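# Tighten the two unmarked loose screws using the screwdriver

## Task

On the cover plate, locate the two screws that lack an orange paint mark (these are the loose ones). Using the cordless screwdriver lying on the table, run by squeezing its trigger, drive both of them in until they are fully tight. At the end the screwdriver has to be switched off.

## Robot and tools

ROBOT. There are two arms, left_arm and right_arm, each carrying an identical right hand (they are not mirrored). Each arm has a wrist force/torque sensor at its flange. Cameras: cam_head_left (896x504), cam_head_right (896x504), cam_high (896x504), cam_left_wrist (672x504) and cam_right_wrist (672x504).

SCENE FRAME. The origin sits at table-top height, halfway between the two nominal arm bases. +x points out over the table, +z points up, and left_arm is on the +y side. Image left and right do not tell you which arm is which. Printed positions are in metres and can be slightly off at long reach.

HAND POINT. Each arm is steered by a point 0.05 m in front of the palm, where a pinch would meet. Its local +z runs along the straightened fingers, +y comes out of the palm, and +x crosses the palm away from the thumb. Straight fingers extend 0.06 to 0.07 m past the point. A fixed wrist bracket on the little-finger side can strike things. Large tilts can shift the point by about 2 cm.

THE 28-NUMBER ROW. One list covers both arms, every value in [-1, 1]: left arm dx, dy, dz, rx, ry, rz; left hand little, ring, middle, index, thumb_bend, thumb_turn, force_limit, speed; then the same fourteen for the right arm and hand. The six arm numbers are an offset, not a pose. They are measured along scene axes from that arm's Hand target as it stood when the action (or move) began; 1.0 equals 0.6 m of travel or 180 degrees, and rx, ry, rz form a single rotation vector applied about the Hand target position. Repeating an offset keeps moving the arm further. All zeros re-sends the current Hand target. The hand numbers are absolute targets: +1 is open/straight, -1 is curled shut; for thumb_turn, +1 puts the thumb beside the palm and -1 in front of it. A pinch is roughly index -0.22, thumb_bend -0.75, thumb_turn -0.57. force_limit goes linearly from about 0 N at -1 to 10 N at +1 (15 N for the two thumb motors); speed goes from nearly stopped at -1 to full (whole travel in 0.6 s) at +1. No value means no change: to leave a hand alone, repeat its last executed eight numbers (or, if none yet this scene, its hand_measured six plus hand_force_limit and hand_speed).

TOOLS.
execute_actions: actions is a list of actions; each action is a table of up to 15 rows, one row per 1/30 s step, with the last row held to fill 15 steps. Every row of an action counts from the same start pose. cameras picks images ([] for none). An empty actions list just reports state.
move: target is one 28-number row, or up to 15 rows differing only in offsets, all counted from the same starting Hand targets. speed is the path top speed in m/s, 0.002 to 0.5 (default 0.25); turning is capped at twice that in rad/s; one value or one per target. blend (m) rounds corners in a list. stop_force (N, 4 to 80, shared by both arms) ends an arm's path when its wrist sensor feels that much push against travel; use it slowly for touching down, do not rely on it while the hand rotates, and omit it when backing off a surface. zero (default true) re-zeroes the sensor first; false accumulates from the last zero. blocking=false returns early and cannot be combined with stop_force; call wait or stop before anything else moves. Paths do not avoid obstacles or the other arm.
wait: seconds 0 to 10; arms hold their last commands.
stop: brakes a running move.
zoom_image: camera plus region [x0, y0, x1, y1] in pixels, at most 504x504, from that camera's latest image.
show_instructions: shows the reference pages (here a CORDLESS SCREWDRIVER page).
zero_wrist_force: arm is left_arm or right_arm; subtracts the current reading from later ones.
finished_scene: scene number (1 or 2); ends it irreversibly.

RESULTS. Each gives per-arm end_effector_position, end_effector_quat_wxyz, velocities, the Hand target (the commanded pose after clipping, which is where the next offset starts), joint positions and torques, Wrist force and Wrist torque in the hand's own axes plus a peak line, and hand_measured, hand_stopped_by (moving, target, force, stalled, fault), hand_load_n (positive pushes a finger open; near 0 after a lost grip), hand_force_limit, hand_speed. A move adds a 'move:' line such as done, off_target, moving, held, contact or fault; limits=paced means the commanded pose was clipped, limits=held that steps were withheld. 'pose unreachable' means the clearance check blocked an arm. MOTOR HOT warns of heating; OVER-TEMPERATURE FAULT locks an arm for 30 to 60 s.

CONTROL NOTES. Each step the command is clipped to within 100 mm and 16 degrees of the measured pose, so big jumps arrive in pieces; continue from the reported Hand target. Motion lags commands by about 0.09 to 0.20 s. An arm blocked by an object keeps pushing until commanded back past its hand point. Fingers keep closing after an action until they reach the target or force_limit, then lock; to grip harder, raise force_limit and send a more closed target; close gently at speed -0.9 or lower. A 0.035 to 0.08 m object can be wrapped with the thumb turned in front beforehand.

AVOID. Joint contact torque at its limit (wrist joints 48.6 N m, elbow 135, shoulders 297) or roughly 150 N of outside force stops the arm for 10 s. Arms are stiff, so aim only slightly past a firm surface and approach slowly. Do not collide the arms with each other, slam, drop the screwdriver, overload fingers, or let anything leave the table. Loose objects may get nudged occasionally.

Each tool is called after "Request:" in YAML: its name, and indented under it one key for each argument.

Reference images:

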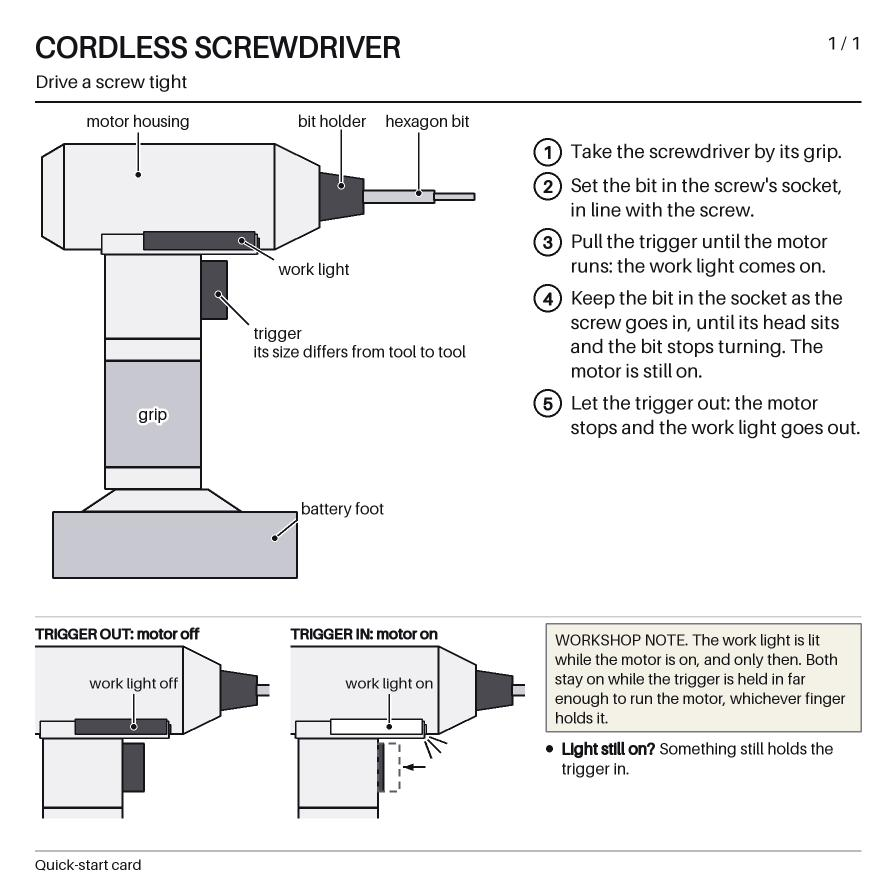

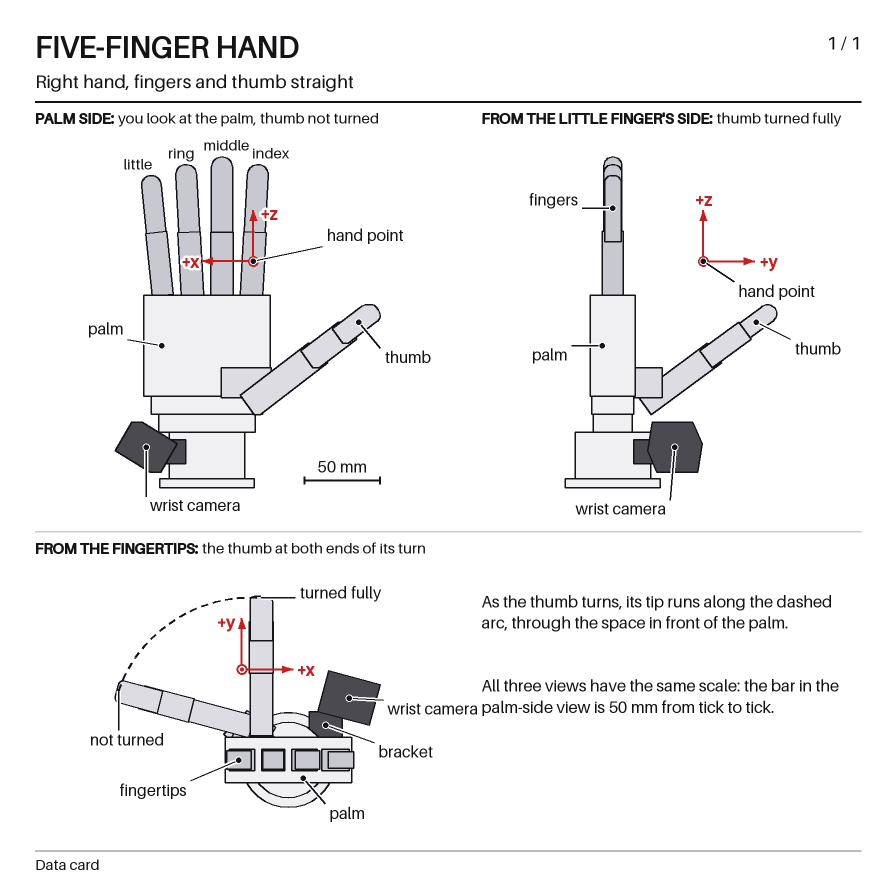

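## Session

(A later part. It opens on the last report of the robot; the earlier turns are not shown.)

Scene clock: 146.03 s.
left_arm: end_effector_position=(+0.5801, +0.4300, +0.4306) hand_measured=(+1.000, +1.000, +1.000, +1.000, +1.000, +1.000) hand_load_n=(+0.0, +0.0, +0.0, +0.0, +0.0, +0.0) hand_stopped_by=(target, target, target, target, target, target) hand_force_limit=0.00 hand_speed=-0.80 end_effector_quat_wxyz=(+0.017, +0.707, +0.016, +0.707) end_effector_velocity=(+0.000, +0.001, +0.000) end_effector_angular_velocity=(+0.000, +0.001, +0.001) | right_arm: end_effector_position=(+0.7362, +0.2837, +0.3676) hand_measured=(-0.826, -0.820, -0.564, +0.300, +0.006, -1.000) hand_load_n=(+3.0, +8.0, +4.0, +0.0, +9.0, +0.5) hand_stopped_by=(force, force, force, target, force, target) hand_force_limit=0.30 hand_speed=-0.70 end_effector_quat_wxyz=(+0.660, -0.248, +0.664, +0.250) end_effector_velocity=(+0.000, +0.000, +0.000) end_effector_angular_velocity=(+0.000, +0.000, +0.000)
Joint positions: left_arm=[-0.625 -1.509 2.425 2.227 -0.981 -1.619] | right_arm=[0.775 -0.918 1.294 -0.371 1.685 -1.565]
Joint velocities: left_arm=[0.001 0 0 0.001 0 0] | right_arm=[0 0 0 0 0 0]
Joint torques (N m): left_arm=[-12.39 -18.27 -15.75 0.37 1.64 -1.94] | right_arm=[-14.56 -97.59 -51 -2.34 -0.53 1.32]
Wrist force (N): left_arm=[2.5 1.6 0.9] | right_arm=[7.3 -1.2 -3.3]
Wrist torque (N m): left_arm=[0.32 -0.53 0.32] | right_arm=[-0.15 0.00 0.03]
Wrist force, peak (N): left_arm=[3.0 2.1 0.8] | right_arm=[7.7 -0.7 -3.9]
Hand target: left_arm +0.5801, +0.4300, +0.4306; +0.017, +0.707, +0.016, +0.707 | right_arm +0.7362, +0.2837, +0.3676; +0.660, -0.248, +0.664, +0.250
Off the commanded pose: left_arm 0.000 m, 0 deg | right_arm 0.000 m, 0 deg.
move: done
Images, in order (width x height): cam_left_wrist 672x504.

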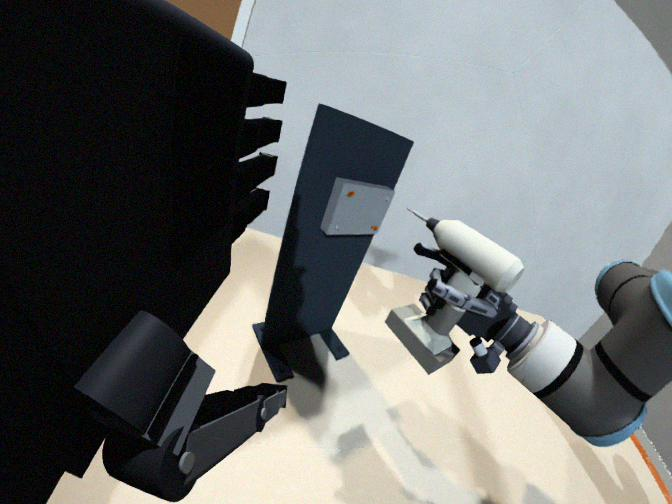

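Request:
execute_actions:
  actions: []

Request:
zoom_image:
  camera: "cam_high"
  region: [415, 165, 465, 200]

Request:
zoom_image:
  camera: "cam_head_right"
  region: [302, 112, 352, 162]

Request:
zoom_image:
  camera: "cam_right_wrist"
  region: [330, 100, 430, 300]

Scene clock: 146.47 s.
left_arm: end_effector_position=(+0.5801, +0.4300, +0.4306) hand_measured=(+1.000, +1.000, +1.000, +1.000, +1.000, +1.000) hand_load_n=(+0.0, +0.0, +0.0, +0.0, +0.0, +0.0) hand_stopped_by=(target, target, target, target, target, target) hand_force_limit=0.00 hand_speed=-0.80 end_effector_quat_wxyz=(+0.017, +0.707, +0.016, +0.707) end_effector_velocity=(+0.000, +0.001, +0.000) end_effector_angular_velocity=(+0.001, +0.000, +0.001) | right_arm: end_effector_position=(+0.7362, +0.2837, +0.3676) hand_measured=(-0.826, -0.820, -0.564, +0.300, +0.006, -1.000) hand_load_n=(+3.0, +8.0, +4.0, +0.0, +9.0, +0.5) hand_stopped_by=(force, force, force, target, force, target) hand_force_limit=0.30 hand_speed=-0.70 end_effector_quat_wxyz=(+0.660, -0.248, +0.664, +0.250) end_effector_velocity=(+0.000, +0.000, +0.001) end_effector_angular_velocity=(+0.000, +0.000, +0.000)
Joint positions: left_arm=[-0.625 -1.509 2.425 2.227 -0.981 -1.619] | right_arm=[0.775 -0.918 1.294 -0.371 1.685 -1.565]
Joint velocities: left_arm=[0.001 -0.001 0 0 0 0.001] | right_arm=[0 0 0 0 0 0]
Joint torques (N m): left_arm=[-9.68 -15.86 -18.23 0.4 1.49 -1.8] | right_arm=[-15.15 -97.31 -50.58 -2.61 -0.69 1.35]
Wrist force (N): left_arm=[2.9 1.8 0.8] | right_arm=[7.3 -1.1 -3.3]
Wrist torque (N m): left_arm=[0.36 -0.59 0.36] | right_arm=[-0.13 0.00 0.05]
Wrist force, peak (N): left_arm=[2.9 1.8 0.8] | right_arm=[7.6 -0.9 -3.4]
Hand target: left_arm +0.5801, +0.4300, +0.4306; +0.017, +0.707, +0.016, +0.707 | right_arm +0.7362, +0.2837, +0.3676; +0.660, -0.248, +0.664, +0.250
Off the commanded pose: left_arm 0.000 m, 0 deg | right_arm 0.000 m, 0 deg.

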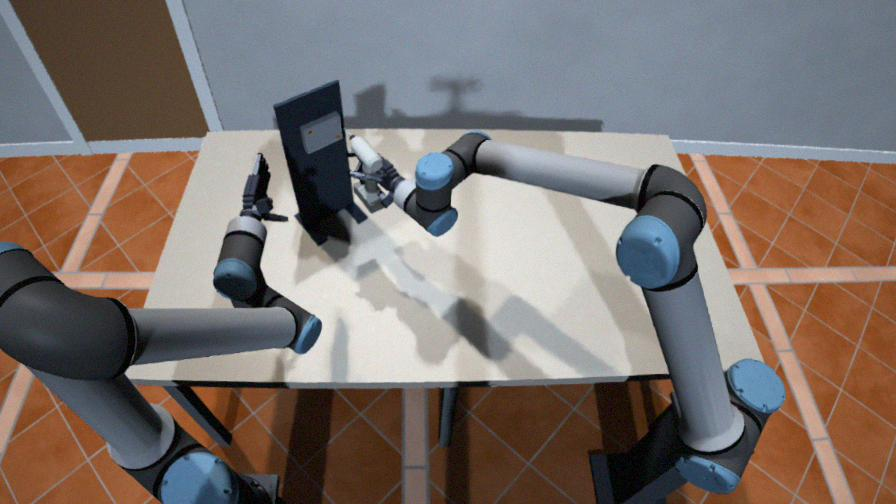

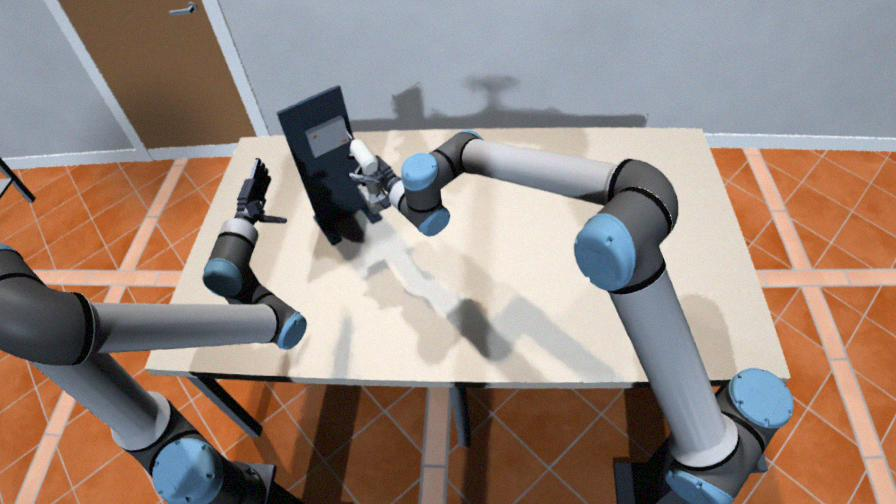

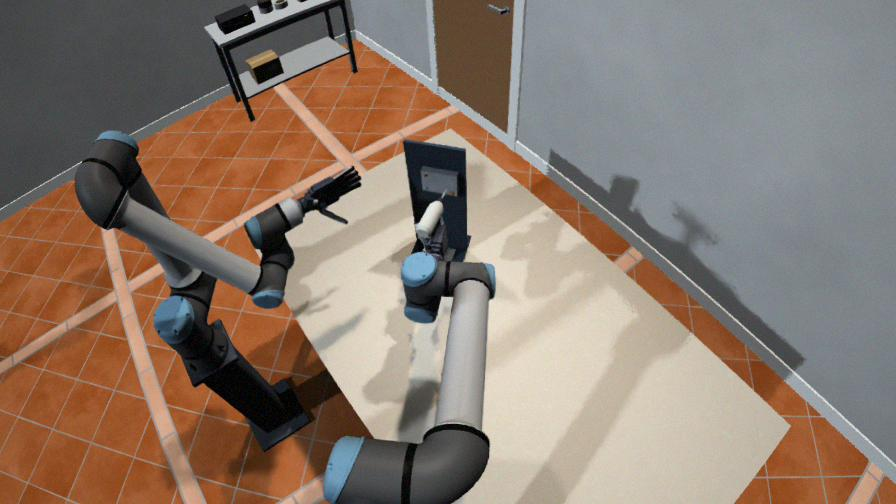

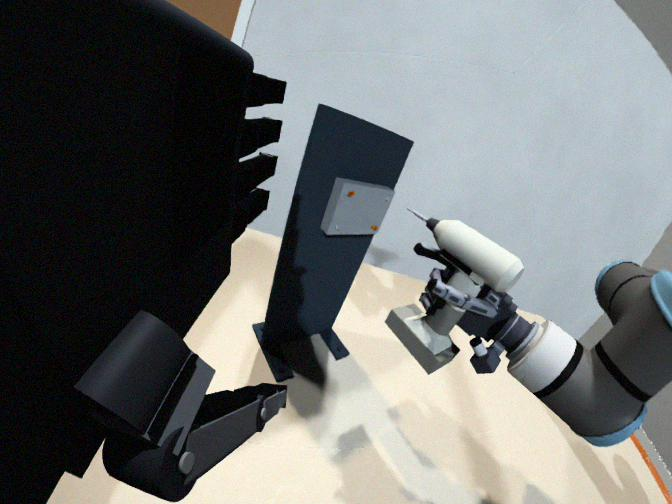

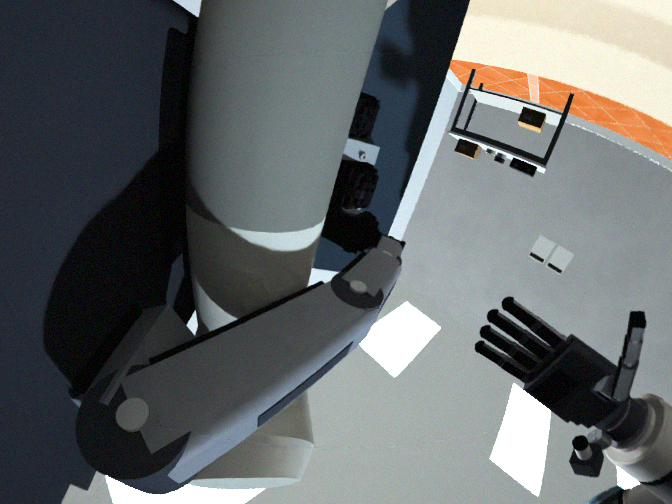

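Scaled by 10.080.

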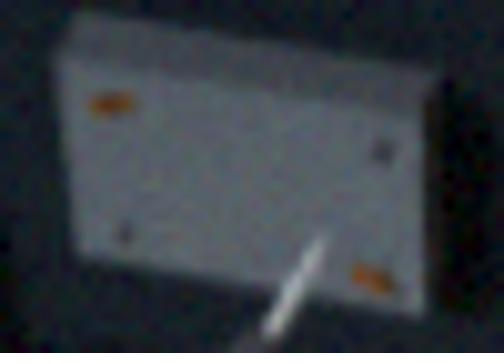

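Scaled by 10.080.

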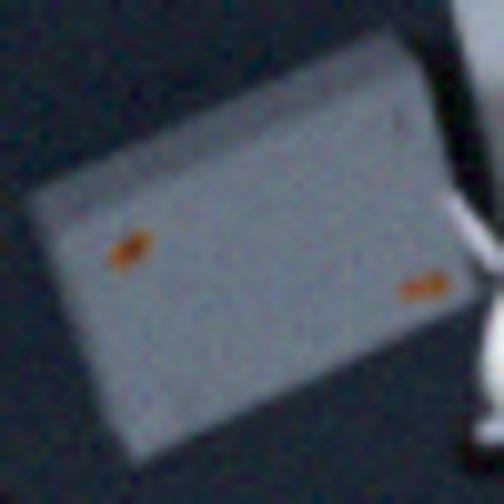

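Scaled by 2.520 from the camera's 672x504 image, which has a finer 960x720 frame.

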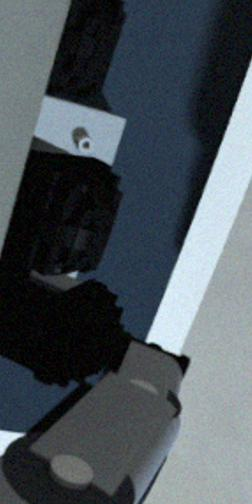

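Request:
zoom_image:
  camera: "cam_right_wrist"
  region: [340, 130, 390, 168]

Scaled by 10.080 from the camera's 672x504 image, which has a finer 960x720 frame.

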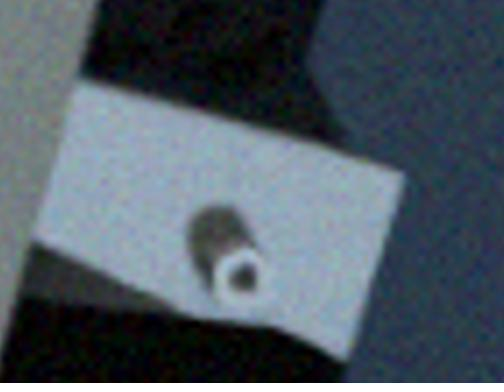

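Request:
move:
  target: [0,0,0,0,0,0,1,1,1,1,1,1,0,-0.8,0,0,-0.0983,0,0,0,-0.96,-0.96,-0.98,0.3,-0.98,-1,0.3,-0.7]
  speed: 0.08
  cameras: ["cam_right_wrist","cam_left_wrist"]

Request:
zoom_image:
  camera: "cam_right_wrist"
  region: [340, 130, 390, 168]

Request:
zoom_image:
  camera: "cam_left_wrist"
  region: [373, 190, 403, 212]

Scene clock: 148.43 s.
left_arm: end_effector_position=(+0.5801, +0.4300, +0.4306) hand_measured=(+1.000, +1.000, +1.000, +1.000, +1.000, +1.000) hand_load_n=(+0.0, +0.0, +0.0, +0.0, +0.0, -0.5) hand_stopped_by=(target, target, target, target, target, target) hand_force_limit=0.00 hand_speed=-0.80 end_effector_quat_wxyz=(+0.017, +0.707, +0.016, +0.707) end_effector_velocity=(+0.000, +0.000, +0.000) end_effector_angular_velocity=(+0.000, +0.000, +0.000) | right_arm: end_effector_position=(+0.7363, +0.2837, +0.3085) hand_measured=(-0.826, -0.820, -0.564, +0.300, +0.006, -1.000) hand_load_n=(+3.0, +8.5, +4.5, +0.0, +9.0, +0.5) hand_stopped_by=(force, force, force, target, force, target) hand_force_limit=0.30 hand_speed=-0.70 end_effector_quat_wxyz=(+0.660, -0.248, +0.664, +0.250) end_effector_velocity=(+0.000, +0.000, +0.001) end_effector_angular_velocity=(-0.001, +0.001, +0.000)
Joint positions: left_arm=[-0.625 -1.509 2.425 2.227 -0.981 -1.619] | right_arm=[0.775 -0.877 1.337 -0.455 1.685 -1.565]
Joint velocities: left_arm=[0 0 0 -0.001 0 0] | right_arm=[0 -0.001 -0.002 0.004 0 0]
Joint torques (N m): left_arm=[-8.98 -14.54 -18.1 0.01 2.06 -2.01] | right_arm=[0.15 -114.04 -50.96 -1.45 1.32 1.44]
Wrist force (N): left_arm=[3.0 1.8 0.6] | right_arm=[7.4 -1.4 -3.4]
Wrist torque (N m): left_arm=[0.36 -0.59 0.36] | right_arm=[-0.16 -0.03 0.04]
Wrist force, peak (N): left_arm=[3.1 1.8 1.2] | right_arm=[9.3 -0.8 -3.4]
Hand target: left_arm +0.5801, +0.4300, +0.4306; +0.017, +0.707, +0.016, +0.707 | right_arm +0.7362, +0.2838, +0.3086; +0.660, -0.248, +0.664, +0.250
Off the commanded pose: left_arm 0.000 m, 0 deg | right_arm 0.000 m, 0 deg.
move: done
Images, in order (width x height): cam_left_wrist 672x504, cam_right_wrist 672x504.

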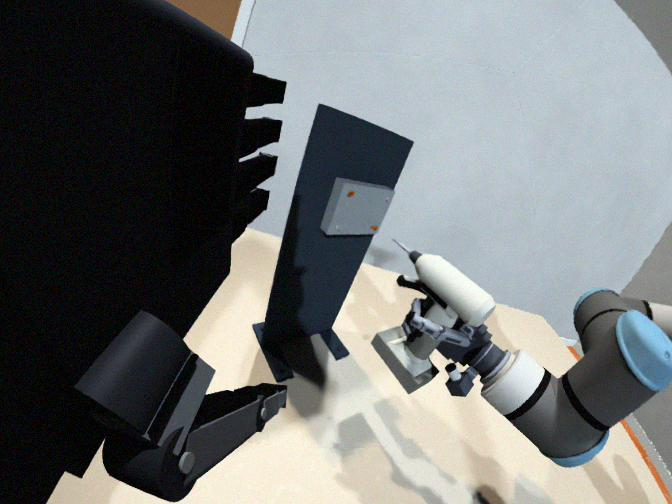

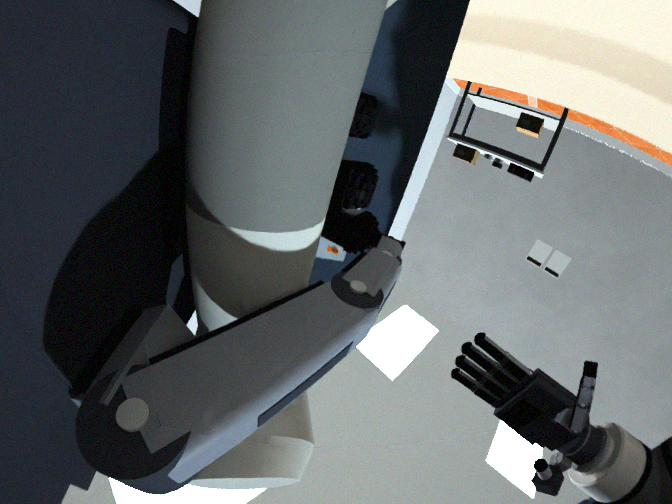

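Scaled by 10.080 from the camera's 672x504 image, which has a finer 960x720 frame.

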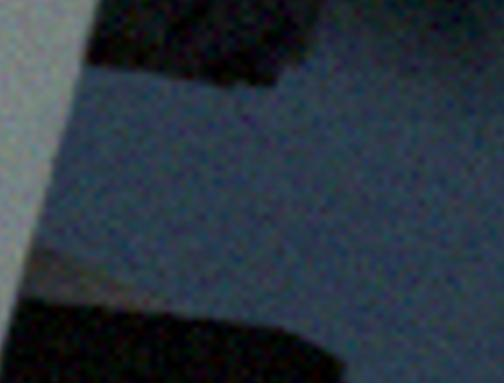

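Scaled by 16.800 from the camera's 672x504 image, which has a finer 960x720 frame.

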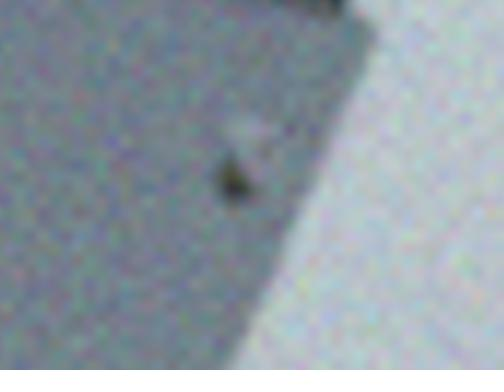

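Request:
zoom_image:
  camera: "cam_right_wrist"
  region: [310, 225, 360, 263]

Request:
zoom_image:
  camera: "cam_right_wrist"
  region: [300, 60, 440, 300]

Scaled by 10.080 from the camera's 672x504 image, which has a finer 960x720 frame.

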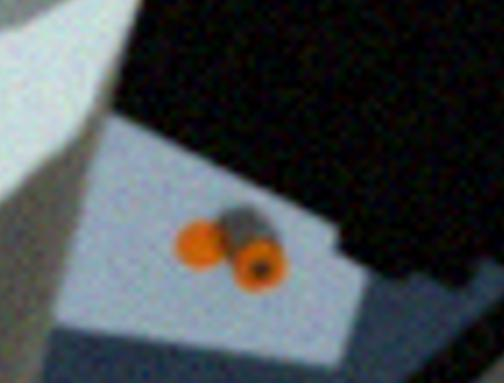

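Scaled by 2.100 from the camera's 672x504 image, which has a finer 960x720 frame.

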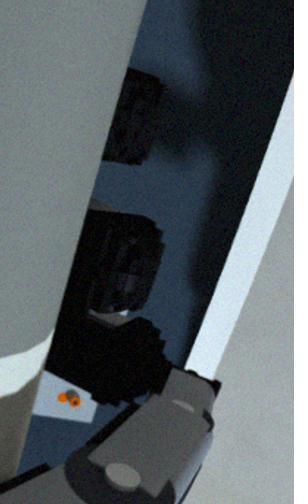

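Request:
move:
  target: [0,0,0,0,0,0,1,1,1,1,1,1,0,-0.8,0,0,-0.0983,0,0,0,-0.96,-0.96,-0.98,0.3,-0.98,-1,0.3,-0.7]
  speed: 0.08
  cameras: ["cam_right_wrist"]

Request:
zoom_image:
  camera: "cam_right_wrist"
  region: [310, 225, 360, 263]

Scene clock: 150.13 s.
left_arm: end_effector_position=(+0.5801, +0.4300, +0.4306) hand_measured=(+1.000, +1.000, +1.000, +1.000, +1.000, +1.000) hand_load_n=(+0.0, +0.0, +0.0, +0.0, +0.0, +0.0) hand_stopped_by=(target, target, target, target, target, target) hand_force_limit=0.00 hand_speed=-0.80 end_effector_quat_wxyz=(+0.017, +0.707, +0.016, +0.707) end_effector_velocity=(+0.000, +0.000, +0.000) end_effector_angular_velocity=(-0.001, -0.001, +0.000) | right_arm: end_effector_position=(+0.7362, +0.2838, +0.2495) hand_measured=(-0.826, -0.820, -0.564, +0.300, +0.006, -1.000) hand_load_n=(+3.0, +8.0, +4.0, +0.0, +9.0, +0.5) hand_stopped_by=(force, force, force, target, force, target) hand_force_limit=0.30 hand_speed=-0.70 end_effector_quat_wxyz=(+0.660, -0.248, +0.664, +0.250) end_effector_velocity=(+0.000, +0.000, +0.002) end_effector_angular_velocity=(-0.002, +0.002, +0.000)
Joint positions: left_arm=[-0.625 -1.509 2.425 2.227 -0.981 -1.619] | right_arm=[0.775 -0.83 1.369 -0.535 1.685 -1.565]
Joint velocities: left_arm=[0 -0.001 0 0 0 -0.001] | right_arm=[0 -0.002 -0.002 0.007 0 0]
Joint torques (N m): left_arm=[-8.54 -15.42 -17.37 0.84 1.88 -2.03] | right_arm=[14.22 -118.13 -50.42 -1.4 1.72 0.98]
Wrist force (N): left_arm=[2.7 1.7 1.0] | right_arm=[7.0 -0.8 -3.3]
Wrist torque (N m): left_arm=[0.32 -0.57 0.34] | right_arm=[-0.10 0.02 0.03]
Wrist force, peak (N): left_arm=[3.2 2.1 0.8] | right_arm=[9.2 -0.7 -3.5]
Hand target: left_arm +0.5801, +0.4300, +0.4306; +0.017, +0.707, +0.016, +0.707 | right_arm +0.7362, +0.2838, +0.2497; +0.660, -0.248, +0.664, +0.250
Off the commanded pose: left_arm 0.000 m, 0 deg | right_arm 0.000 m, 0 deg.
move: done
Images, in order (width x height): cam_right_wrist 672x504.

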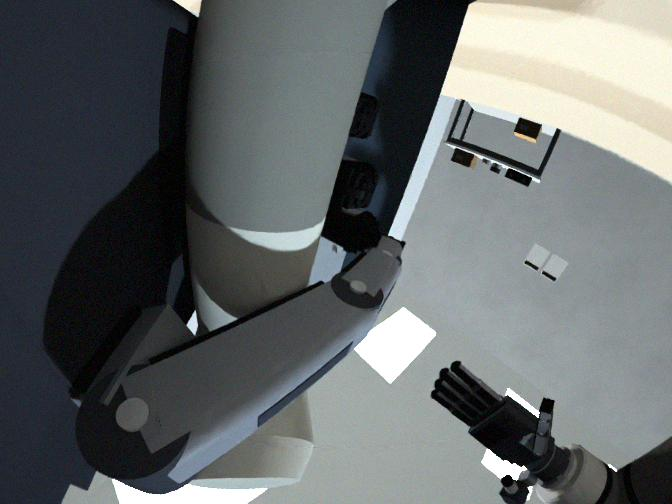

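Scaled by 10.080 from the camera's 672x504 image, which has a finer 960x720 frame.

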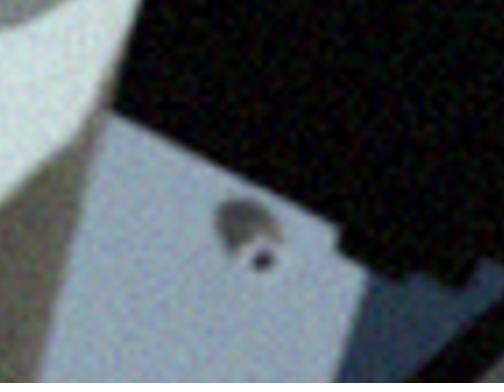

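Request:
move:
  target: [0,0,0,0,0,0,1,1,1,1,1,1,0,-0.8,0.0891,-0.1209,0.0983,0,0,0,-0.96,-0.96,-0.98,0.3,-0.98,-1,0.3,-0.7]
  speed: 0.1
  cameras: ["cam_right_wrist"]

Request:
zoom_image:
  camera: "cam_right_wrist"
  region: [310, 225, 360, 263]

Scene clock: 151.70 s.
left_arm: end_effector_position=(+0.5801, +0.4300, +0.4306) hand_measured=(+1.000, +1.000, +1.000, +1.000, +1.000, +1.000) hand_load_n=(+0.0, +0.0, +0.0, +0.0, +0.0, +0.0) hand_stopped_by=(target, target, target, target, target, target) hand_force_limit=0.00 hand_speed=-0.80 end_effector_quat_wxyz=(+0.017, +0.707, +0.016, +0.707) end_effector_velocity=(+0.000, +0.000, +0.000) end_effector_angular_velocity=(+0.000, +0.000, +0.000) | right_arm: end_effector_position=(+0.7897, +0.2111, +0.3084) hand_measured=(-0.826, -0.820, -0.564, +0.300, +0.006, -1.000) hand_load_n=(+3.0, +8.5, +4.0, +0.0, +9.0, +0.0) hand_stopped_by=(force, force, force, target, force, target) hand_force_limit=0.30 hand_speed=-0.70 end_effector_quat_wxyz=(+0.660, -0.248, +0.664, +0.250) end_effector_velocity=(-0.001, +0.002, -0.001) end_effector_angular_velocity=(+0.001, -0.001, +0.000)
Joint positions: left_arm=[-0.625 -1.509 2.425 2.227 -0.981 -1.619] | right_arm=[0.674 -0.923 1.417 -0.489 1.585 -1.566]
Joint velocities: left_arm=[0 0.001 0 0 0 -0.001] | right_arm=[0.002 0.001 -0.001 -0.002 0.003 0]
Joint torques (N m): left_arm=[-11.43 -14.85 -17.17 0.64 1.6 -2.14] | right_arm=[13.52 -96.81 -51.71 -6.31 2.64 -2.08]
Wrist force (N): left_arm=[2.9 1.2 0.8] | right_arm=[7.8 -0.8 -3.2]
Wrist torque (N m): left_arm=[0.26 -0.60 0.34] | right_arm=[-0.12 -0.07 0.06]
Wrist force, peak (N): left_arm=[2.9 2.0 1.1] | right_arm=[8.7 0.0 -3.3]
Hand target: left_arm +0.5801, +0.4300, +0.4306; +0.017, +0.707, +0.016, +0.707 | right_arm +0.7897, +0.2113, +0.3086; +0.660, -0.248, +0.664, +0.250
Off the commanded pose: left_arm 0.000 m, 0 deg | right_arm 0.000 m, 0 deg.
move: done
Images, in order (width x height): cam_right_wrist 672x504.

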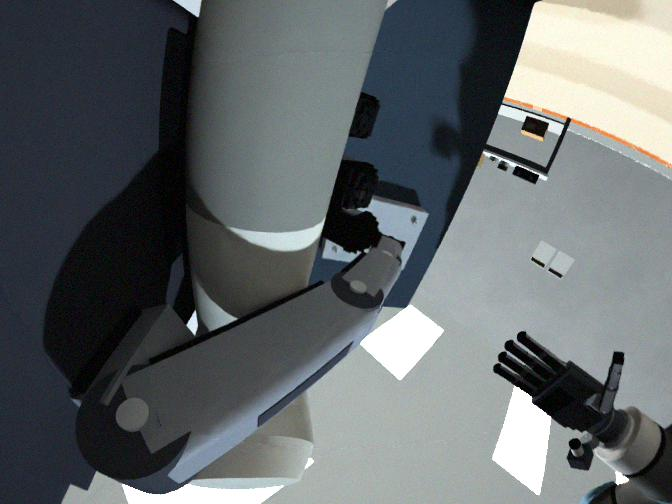

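Scaled by 10.080 from the camera's 672x504 image, which has a finer 960x720 frame.

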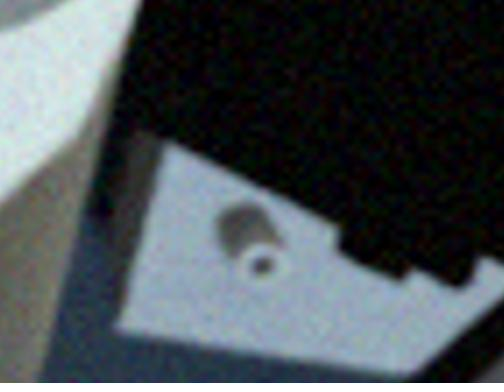

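Request:
move:
  target: [0,0,0,0,0,0,1,1,1,1,1,1,0,-0.8,-0.2667,-0.2833,-0.1333,0,0,0,-0.96,-0.96,-0.98,0.3,-0.98,-1,0.3,-0.7]
  speed: 0.2

Request:
zoom_image:
  camera: "cam_head_right"
  region: [330, 150, 530, 300]

Request:
zoom_image:
  camera: "cam_high"
  region: [380, 200, 560, 350]

Request:
zoom_image:
  camera: "cam_head_left"
  region: [350, 150, 550, 300]

Scene clock: 153.63 s.
left_arm: end_effector_position=(+0.5801, +0.4300, +0.4306) hand_measured=(+1.000, +1.000, +1.000, +1.000, +1.000, +1.000) hand_load_n=(+0.0, +0.0, +0.0, +0.0, +0.0, +0.0) hand_stopped_by=(target, target, target, target, target, target) hand_force_limit=0.00 hand_speed=-0.80 end_effector_quat_wxyz=(+0.017, +0.707, +0.016, +0.707) end_effector_velocity=(+0.000, +0.000, +0.000) end_effector_angular_velocity=(+0.001, +0.000, +0.000) | right_arm: end_effector_position=(+0.6298, +0.0412, +0.2285) hand_measured=(-0.826, -0.820, -0.564, +0.300, +0.006, -1.000) hand_load_n=(+3.0, +8.0, +4.0, +0.0, +9.0, +0.5) hand_stopped_by=(force, force, force, target, force, target) hand_force_limit=0.30 hand_speed=-0.70 end_effector_quat_wxyz=(+0.660, -0.248, +0.664, +0.250) end_effector_velocity=(-0.001, -0.001, -0.001) end_effector_angular_velocity=(-0.001, +0.001, +0.000)
Joint positions: left_arm=[-0.625 -1.509 2.425 2.227 -0.981 -1.619] | right_arm=[0.644 -1.151 1.981 -0.826 1.555 -1.566]
Joint velocities: left_arm=[0 0 0 0 0 0.001] | right_arm=[0 -0.001 0.002 0 0 0]
Joint torques (N m): left_arm=[-9.71 -19.93 -16.92 0.38 1.8 -2.8] | right_arm=[15.76 -77.53 -29.44 -3.78 1.94 -1.28]
Wrist force (N): left_arm=[2.7 1.7 0.7] | right_arm=[7.5 -1.5 -3.0]
Wrist torque (N m): left_arm=[0.33 -0.56 0.34] | right_arm=[-0.24 -0.05 0.04]
Wrist force, peak (N): left_arm=[3.4 2.0 0.7] | right_arm=[8.7 -1.2 -6.8]
Hand target: left_arm +0.5801, +0.4300, +0.4306; +0.017, +0.707, +0.016, +0.707 | right_arm +0.6296, +0.0412, +0.2284; +0.660, -0.248, +0.664, +0.250
Off the commanded pose: left_arm 0.000 m, 0 deg | right_arm 0.000 m, 0 deg.
move: done

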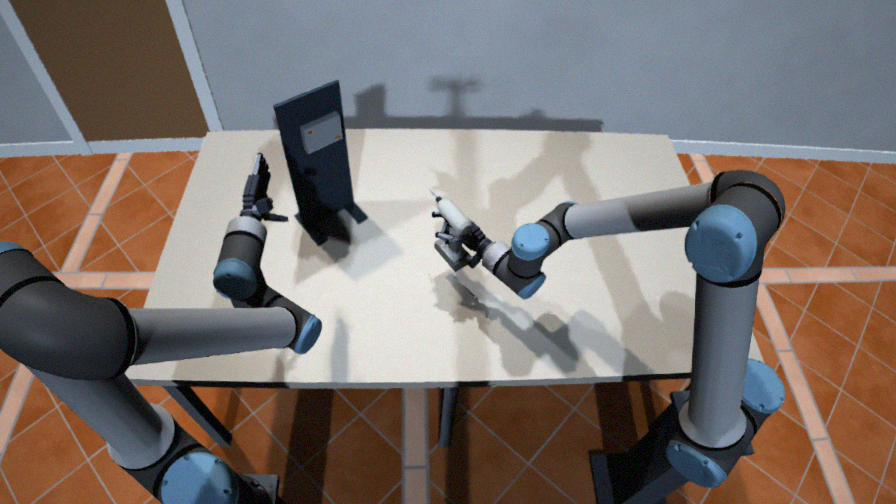

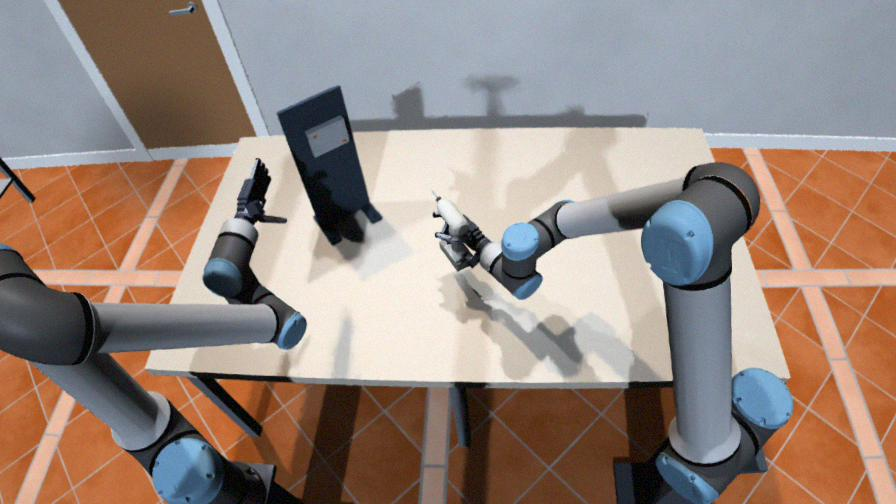

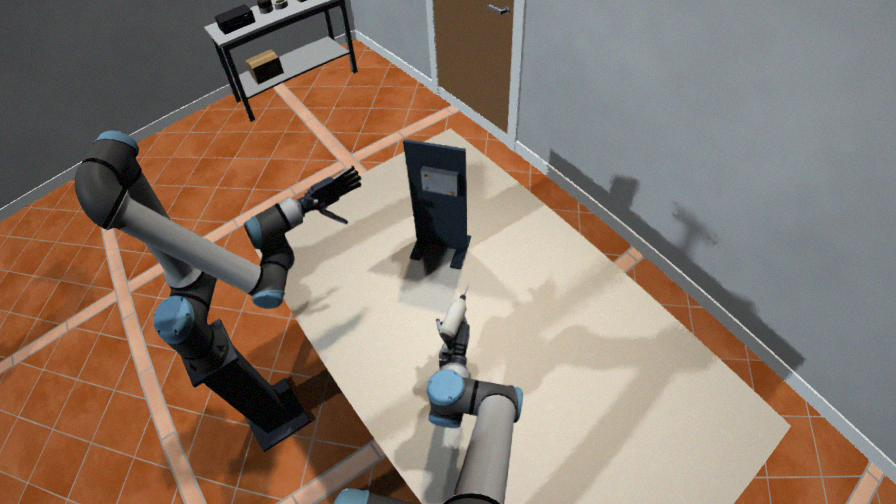

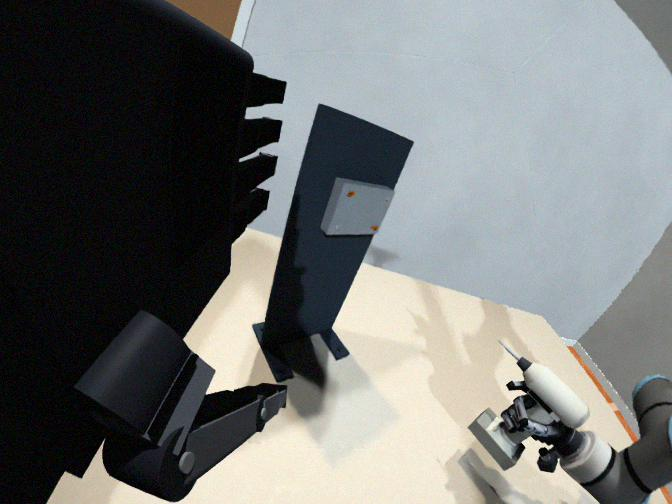

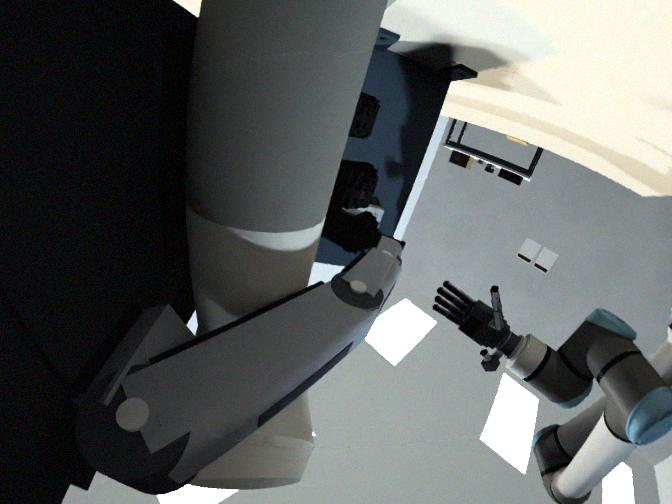

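Scaled by 2.520.

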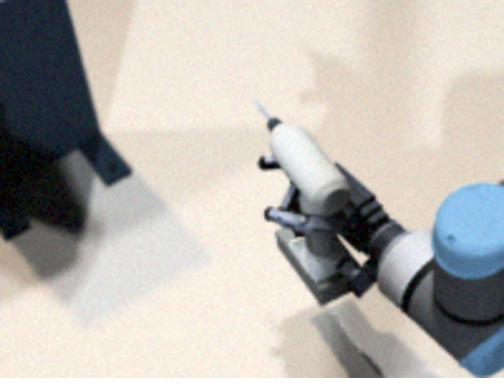

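Scaled by 2.800.

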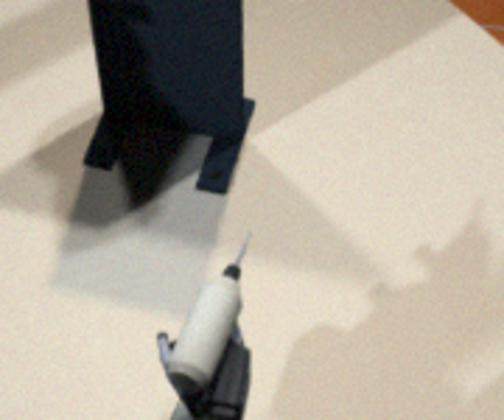

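Scaled by 2.520.

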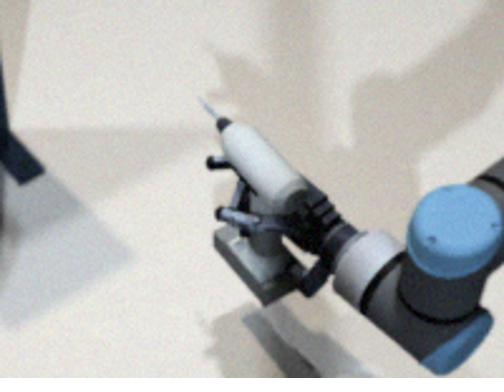

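Request:
zoom_image:
  camera: "cam_left_wrist"
  region: [440, 330, 620, 480]

Request:
move:
  target: [0,0,0,0,0,0,1,1,1,1,1,1,0,-0.8,0,0,-0.1,0,0,0,-0.96,-0.96,-0.98,0.3,-0.98,-1,0.3,-0.7]
  speed: 0.06
  stop_force: 12

Request:
zoom_image:
  camera: "cam_left_wrist"
  region: [440, 330, 660, 504]

Request:
zoom_image:
  camera: "cam_head_right"
  region: [380, 160, 530, 310]

Scaled by 2.800 from the camera's 672x504 image, which has a finer 960x720 frame.

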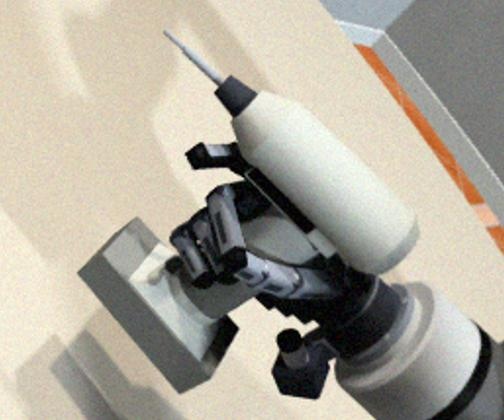

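Scene clock: 155.77 s.
left_arm: end_effector_position=(+0.5801, +0.4300, +0.4306) hand_measured=(+1.000, +1.000, +1.000, +1.000, +1.000, +1.000) hand_load_n=(+0.0, +0.0, +0.0, +0.0, +0.0, +0.0) hand_stopped_by=(target, target, target, target, target, target) hand_force_limit=0.00 hand_speed=-0.80 end_effector_quat_wxyz=(+0.017, +0.707, +0.016, +0.707) end_effector_velocity=(+0.000, +0.000, +0.000) end_effector_angular_velocity=(-0.001, +0.000, +0.000) | right_arm: end_effector_position=(+0.6296, +0.0412, +0.1684) hand_measured=(-0.826, -0.820, -0.564, +0.300, +0.006, -1.000) hand_load_n=(+3.0, +8.0, +4.0, +0.0, +8.5, +0.5) hand_stopped_by=(force, force, force, target, force, target) hand_force_limit=0.30 hand_speed=-0.70 end_effector_quat_wxyz=(+0.660, -0.248, +0.664, +0.250) end_effector_velocity=(+0.000, +0.000, +0.001) end_effector_angular_velocity=(+0.000, -0.001, +0.000)
Joint positions: left_arm=[-0.625 -1.509 2.425 2.227 -0.981 -1.619] | right_arm=[0.645 -1.068 2.001 -0.929 1.555 -1.566]
Joint velocities: left_arm=[0 0 0 0 0 -0.001] | right_arm=[0 -0.002 0 0.001 0 -0.001]
Joint torques (N m): left_arm=[-7.88 -16.91 -17.57 1.08 1.77 -1.88] | right_arm=[14.49 -86.45 -36.14 -2 1.92 0.51]
Wrist force (N): left_arm=[2.6 1.8 0.8] | right_arm=[7.9 -1.1 -3.5]
Wrist torque (N m): left_arm=[0.35 -0.55 0.34] | right_arm=[-0.14 -0.08 0.07]
Wrist force, peak (N): left_arm=[2.9 2.1 1.0] | right_arm=[8.7 -1.1 -3.4]
Hand target: left_arm +0.5801, +0.4300, +0.4306; +0.017, +0.707, +0.016, +0.707 | right_arm +0.6296, +0.0412, +0.1685; +0.660, -0.248, +0.664, +0.250
Off the commanded pose: left_arm 0.000 m, 0 deg | right_arm 0.000 m, 0 deg.
move: done

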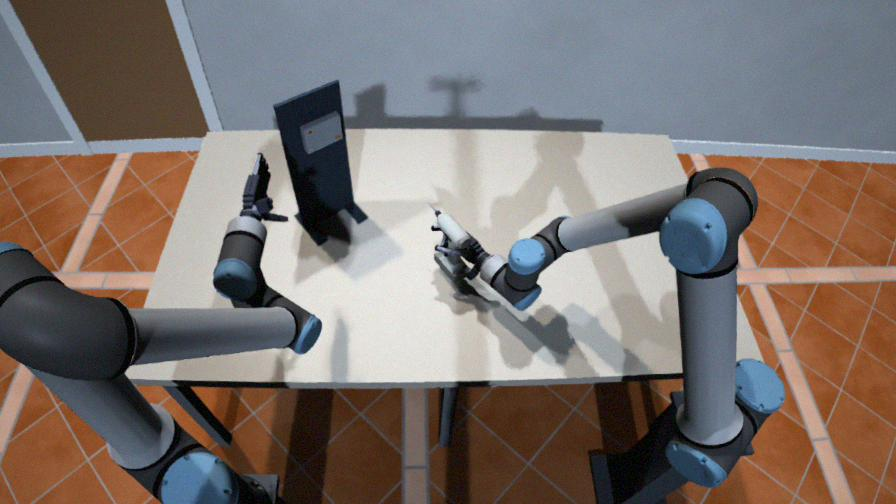

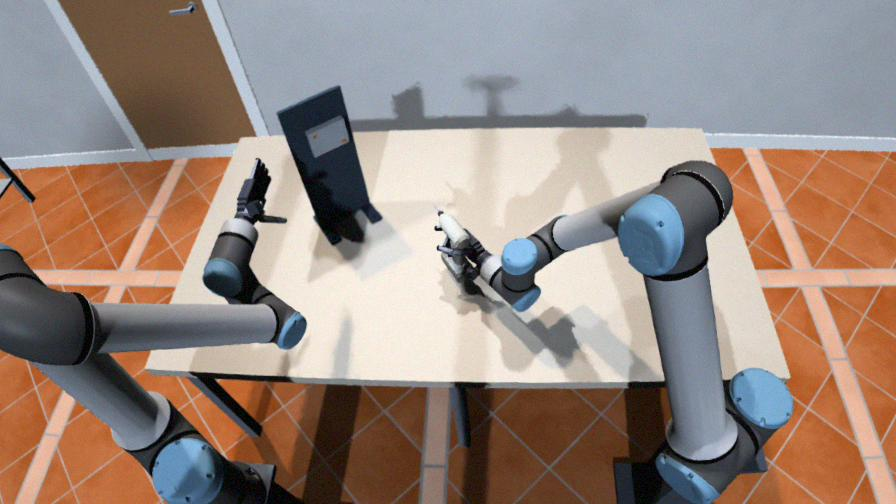

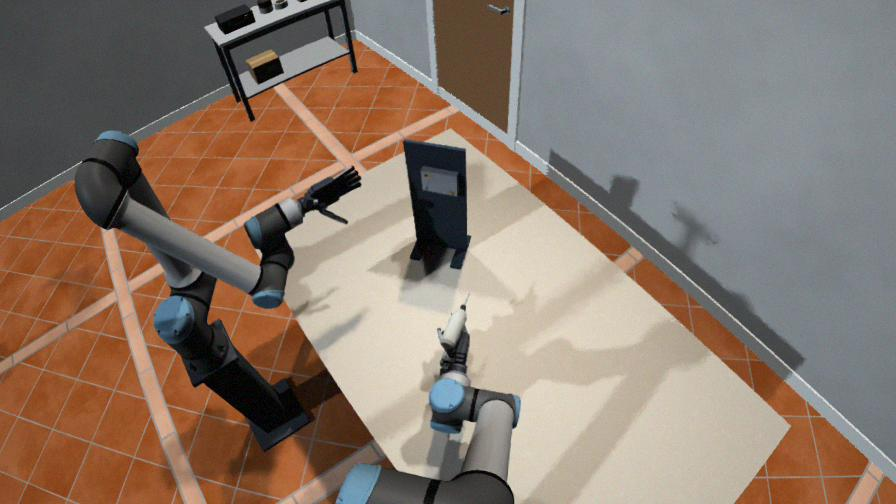

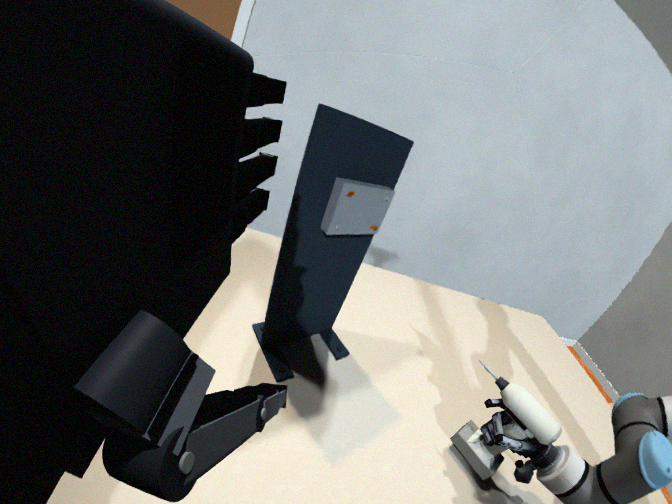

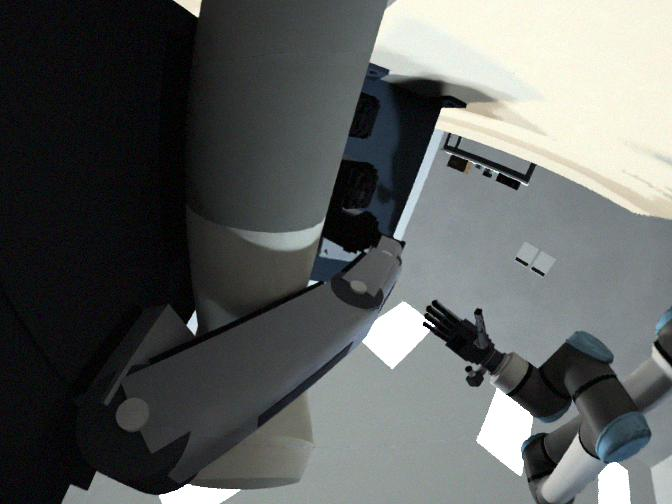

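Scaled by 2.291 from the camera's 672x504 image, which has a finer 960x720 frame.

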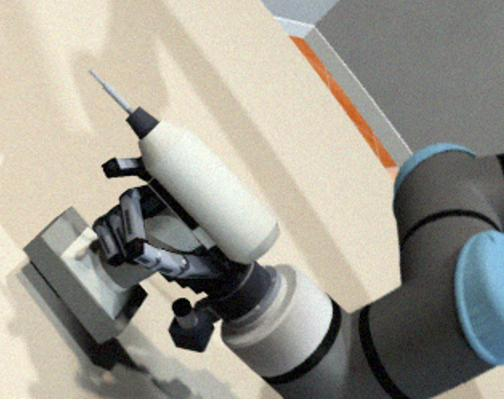

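Scaled by 3.360.

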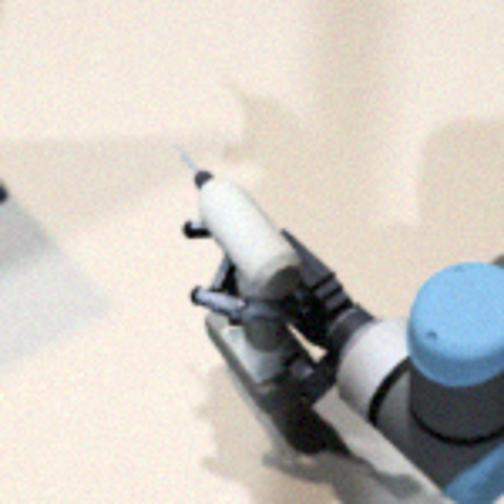

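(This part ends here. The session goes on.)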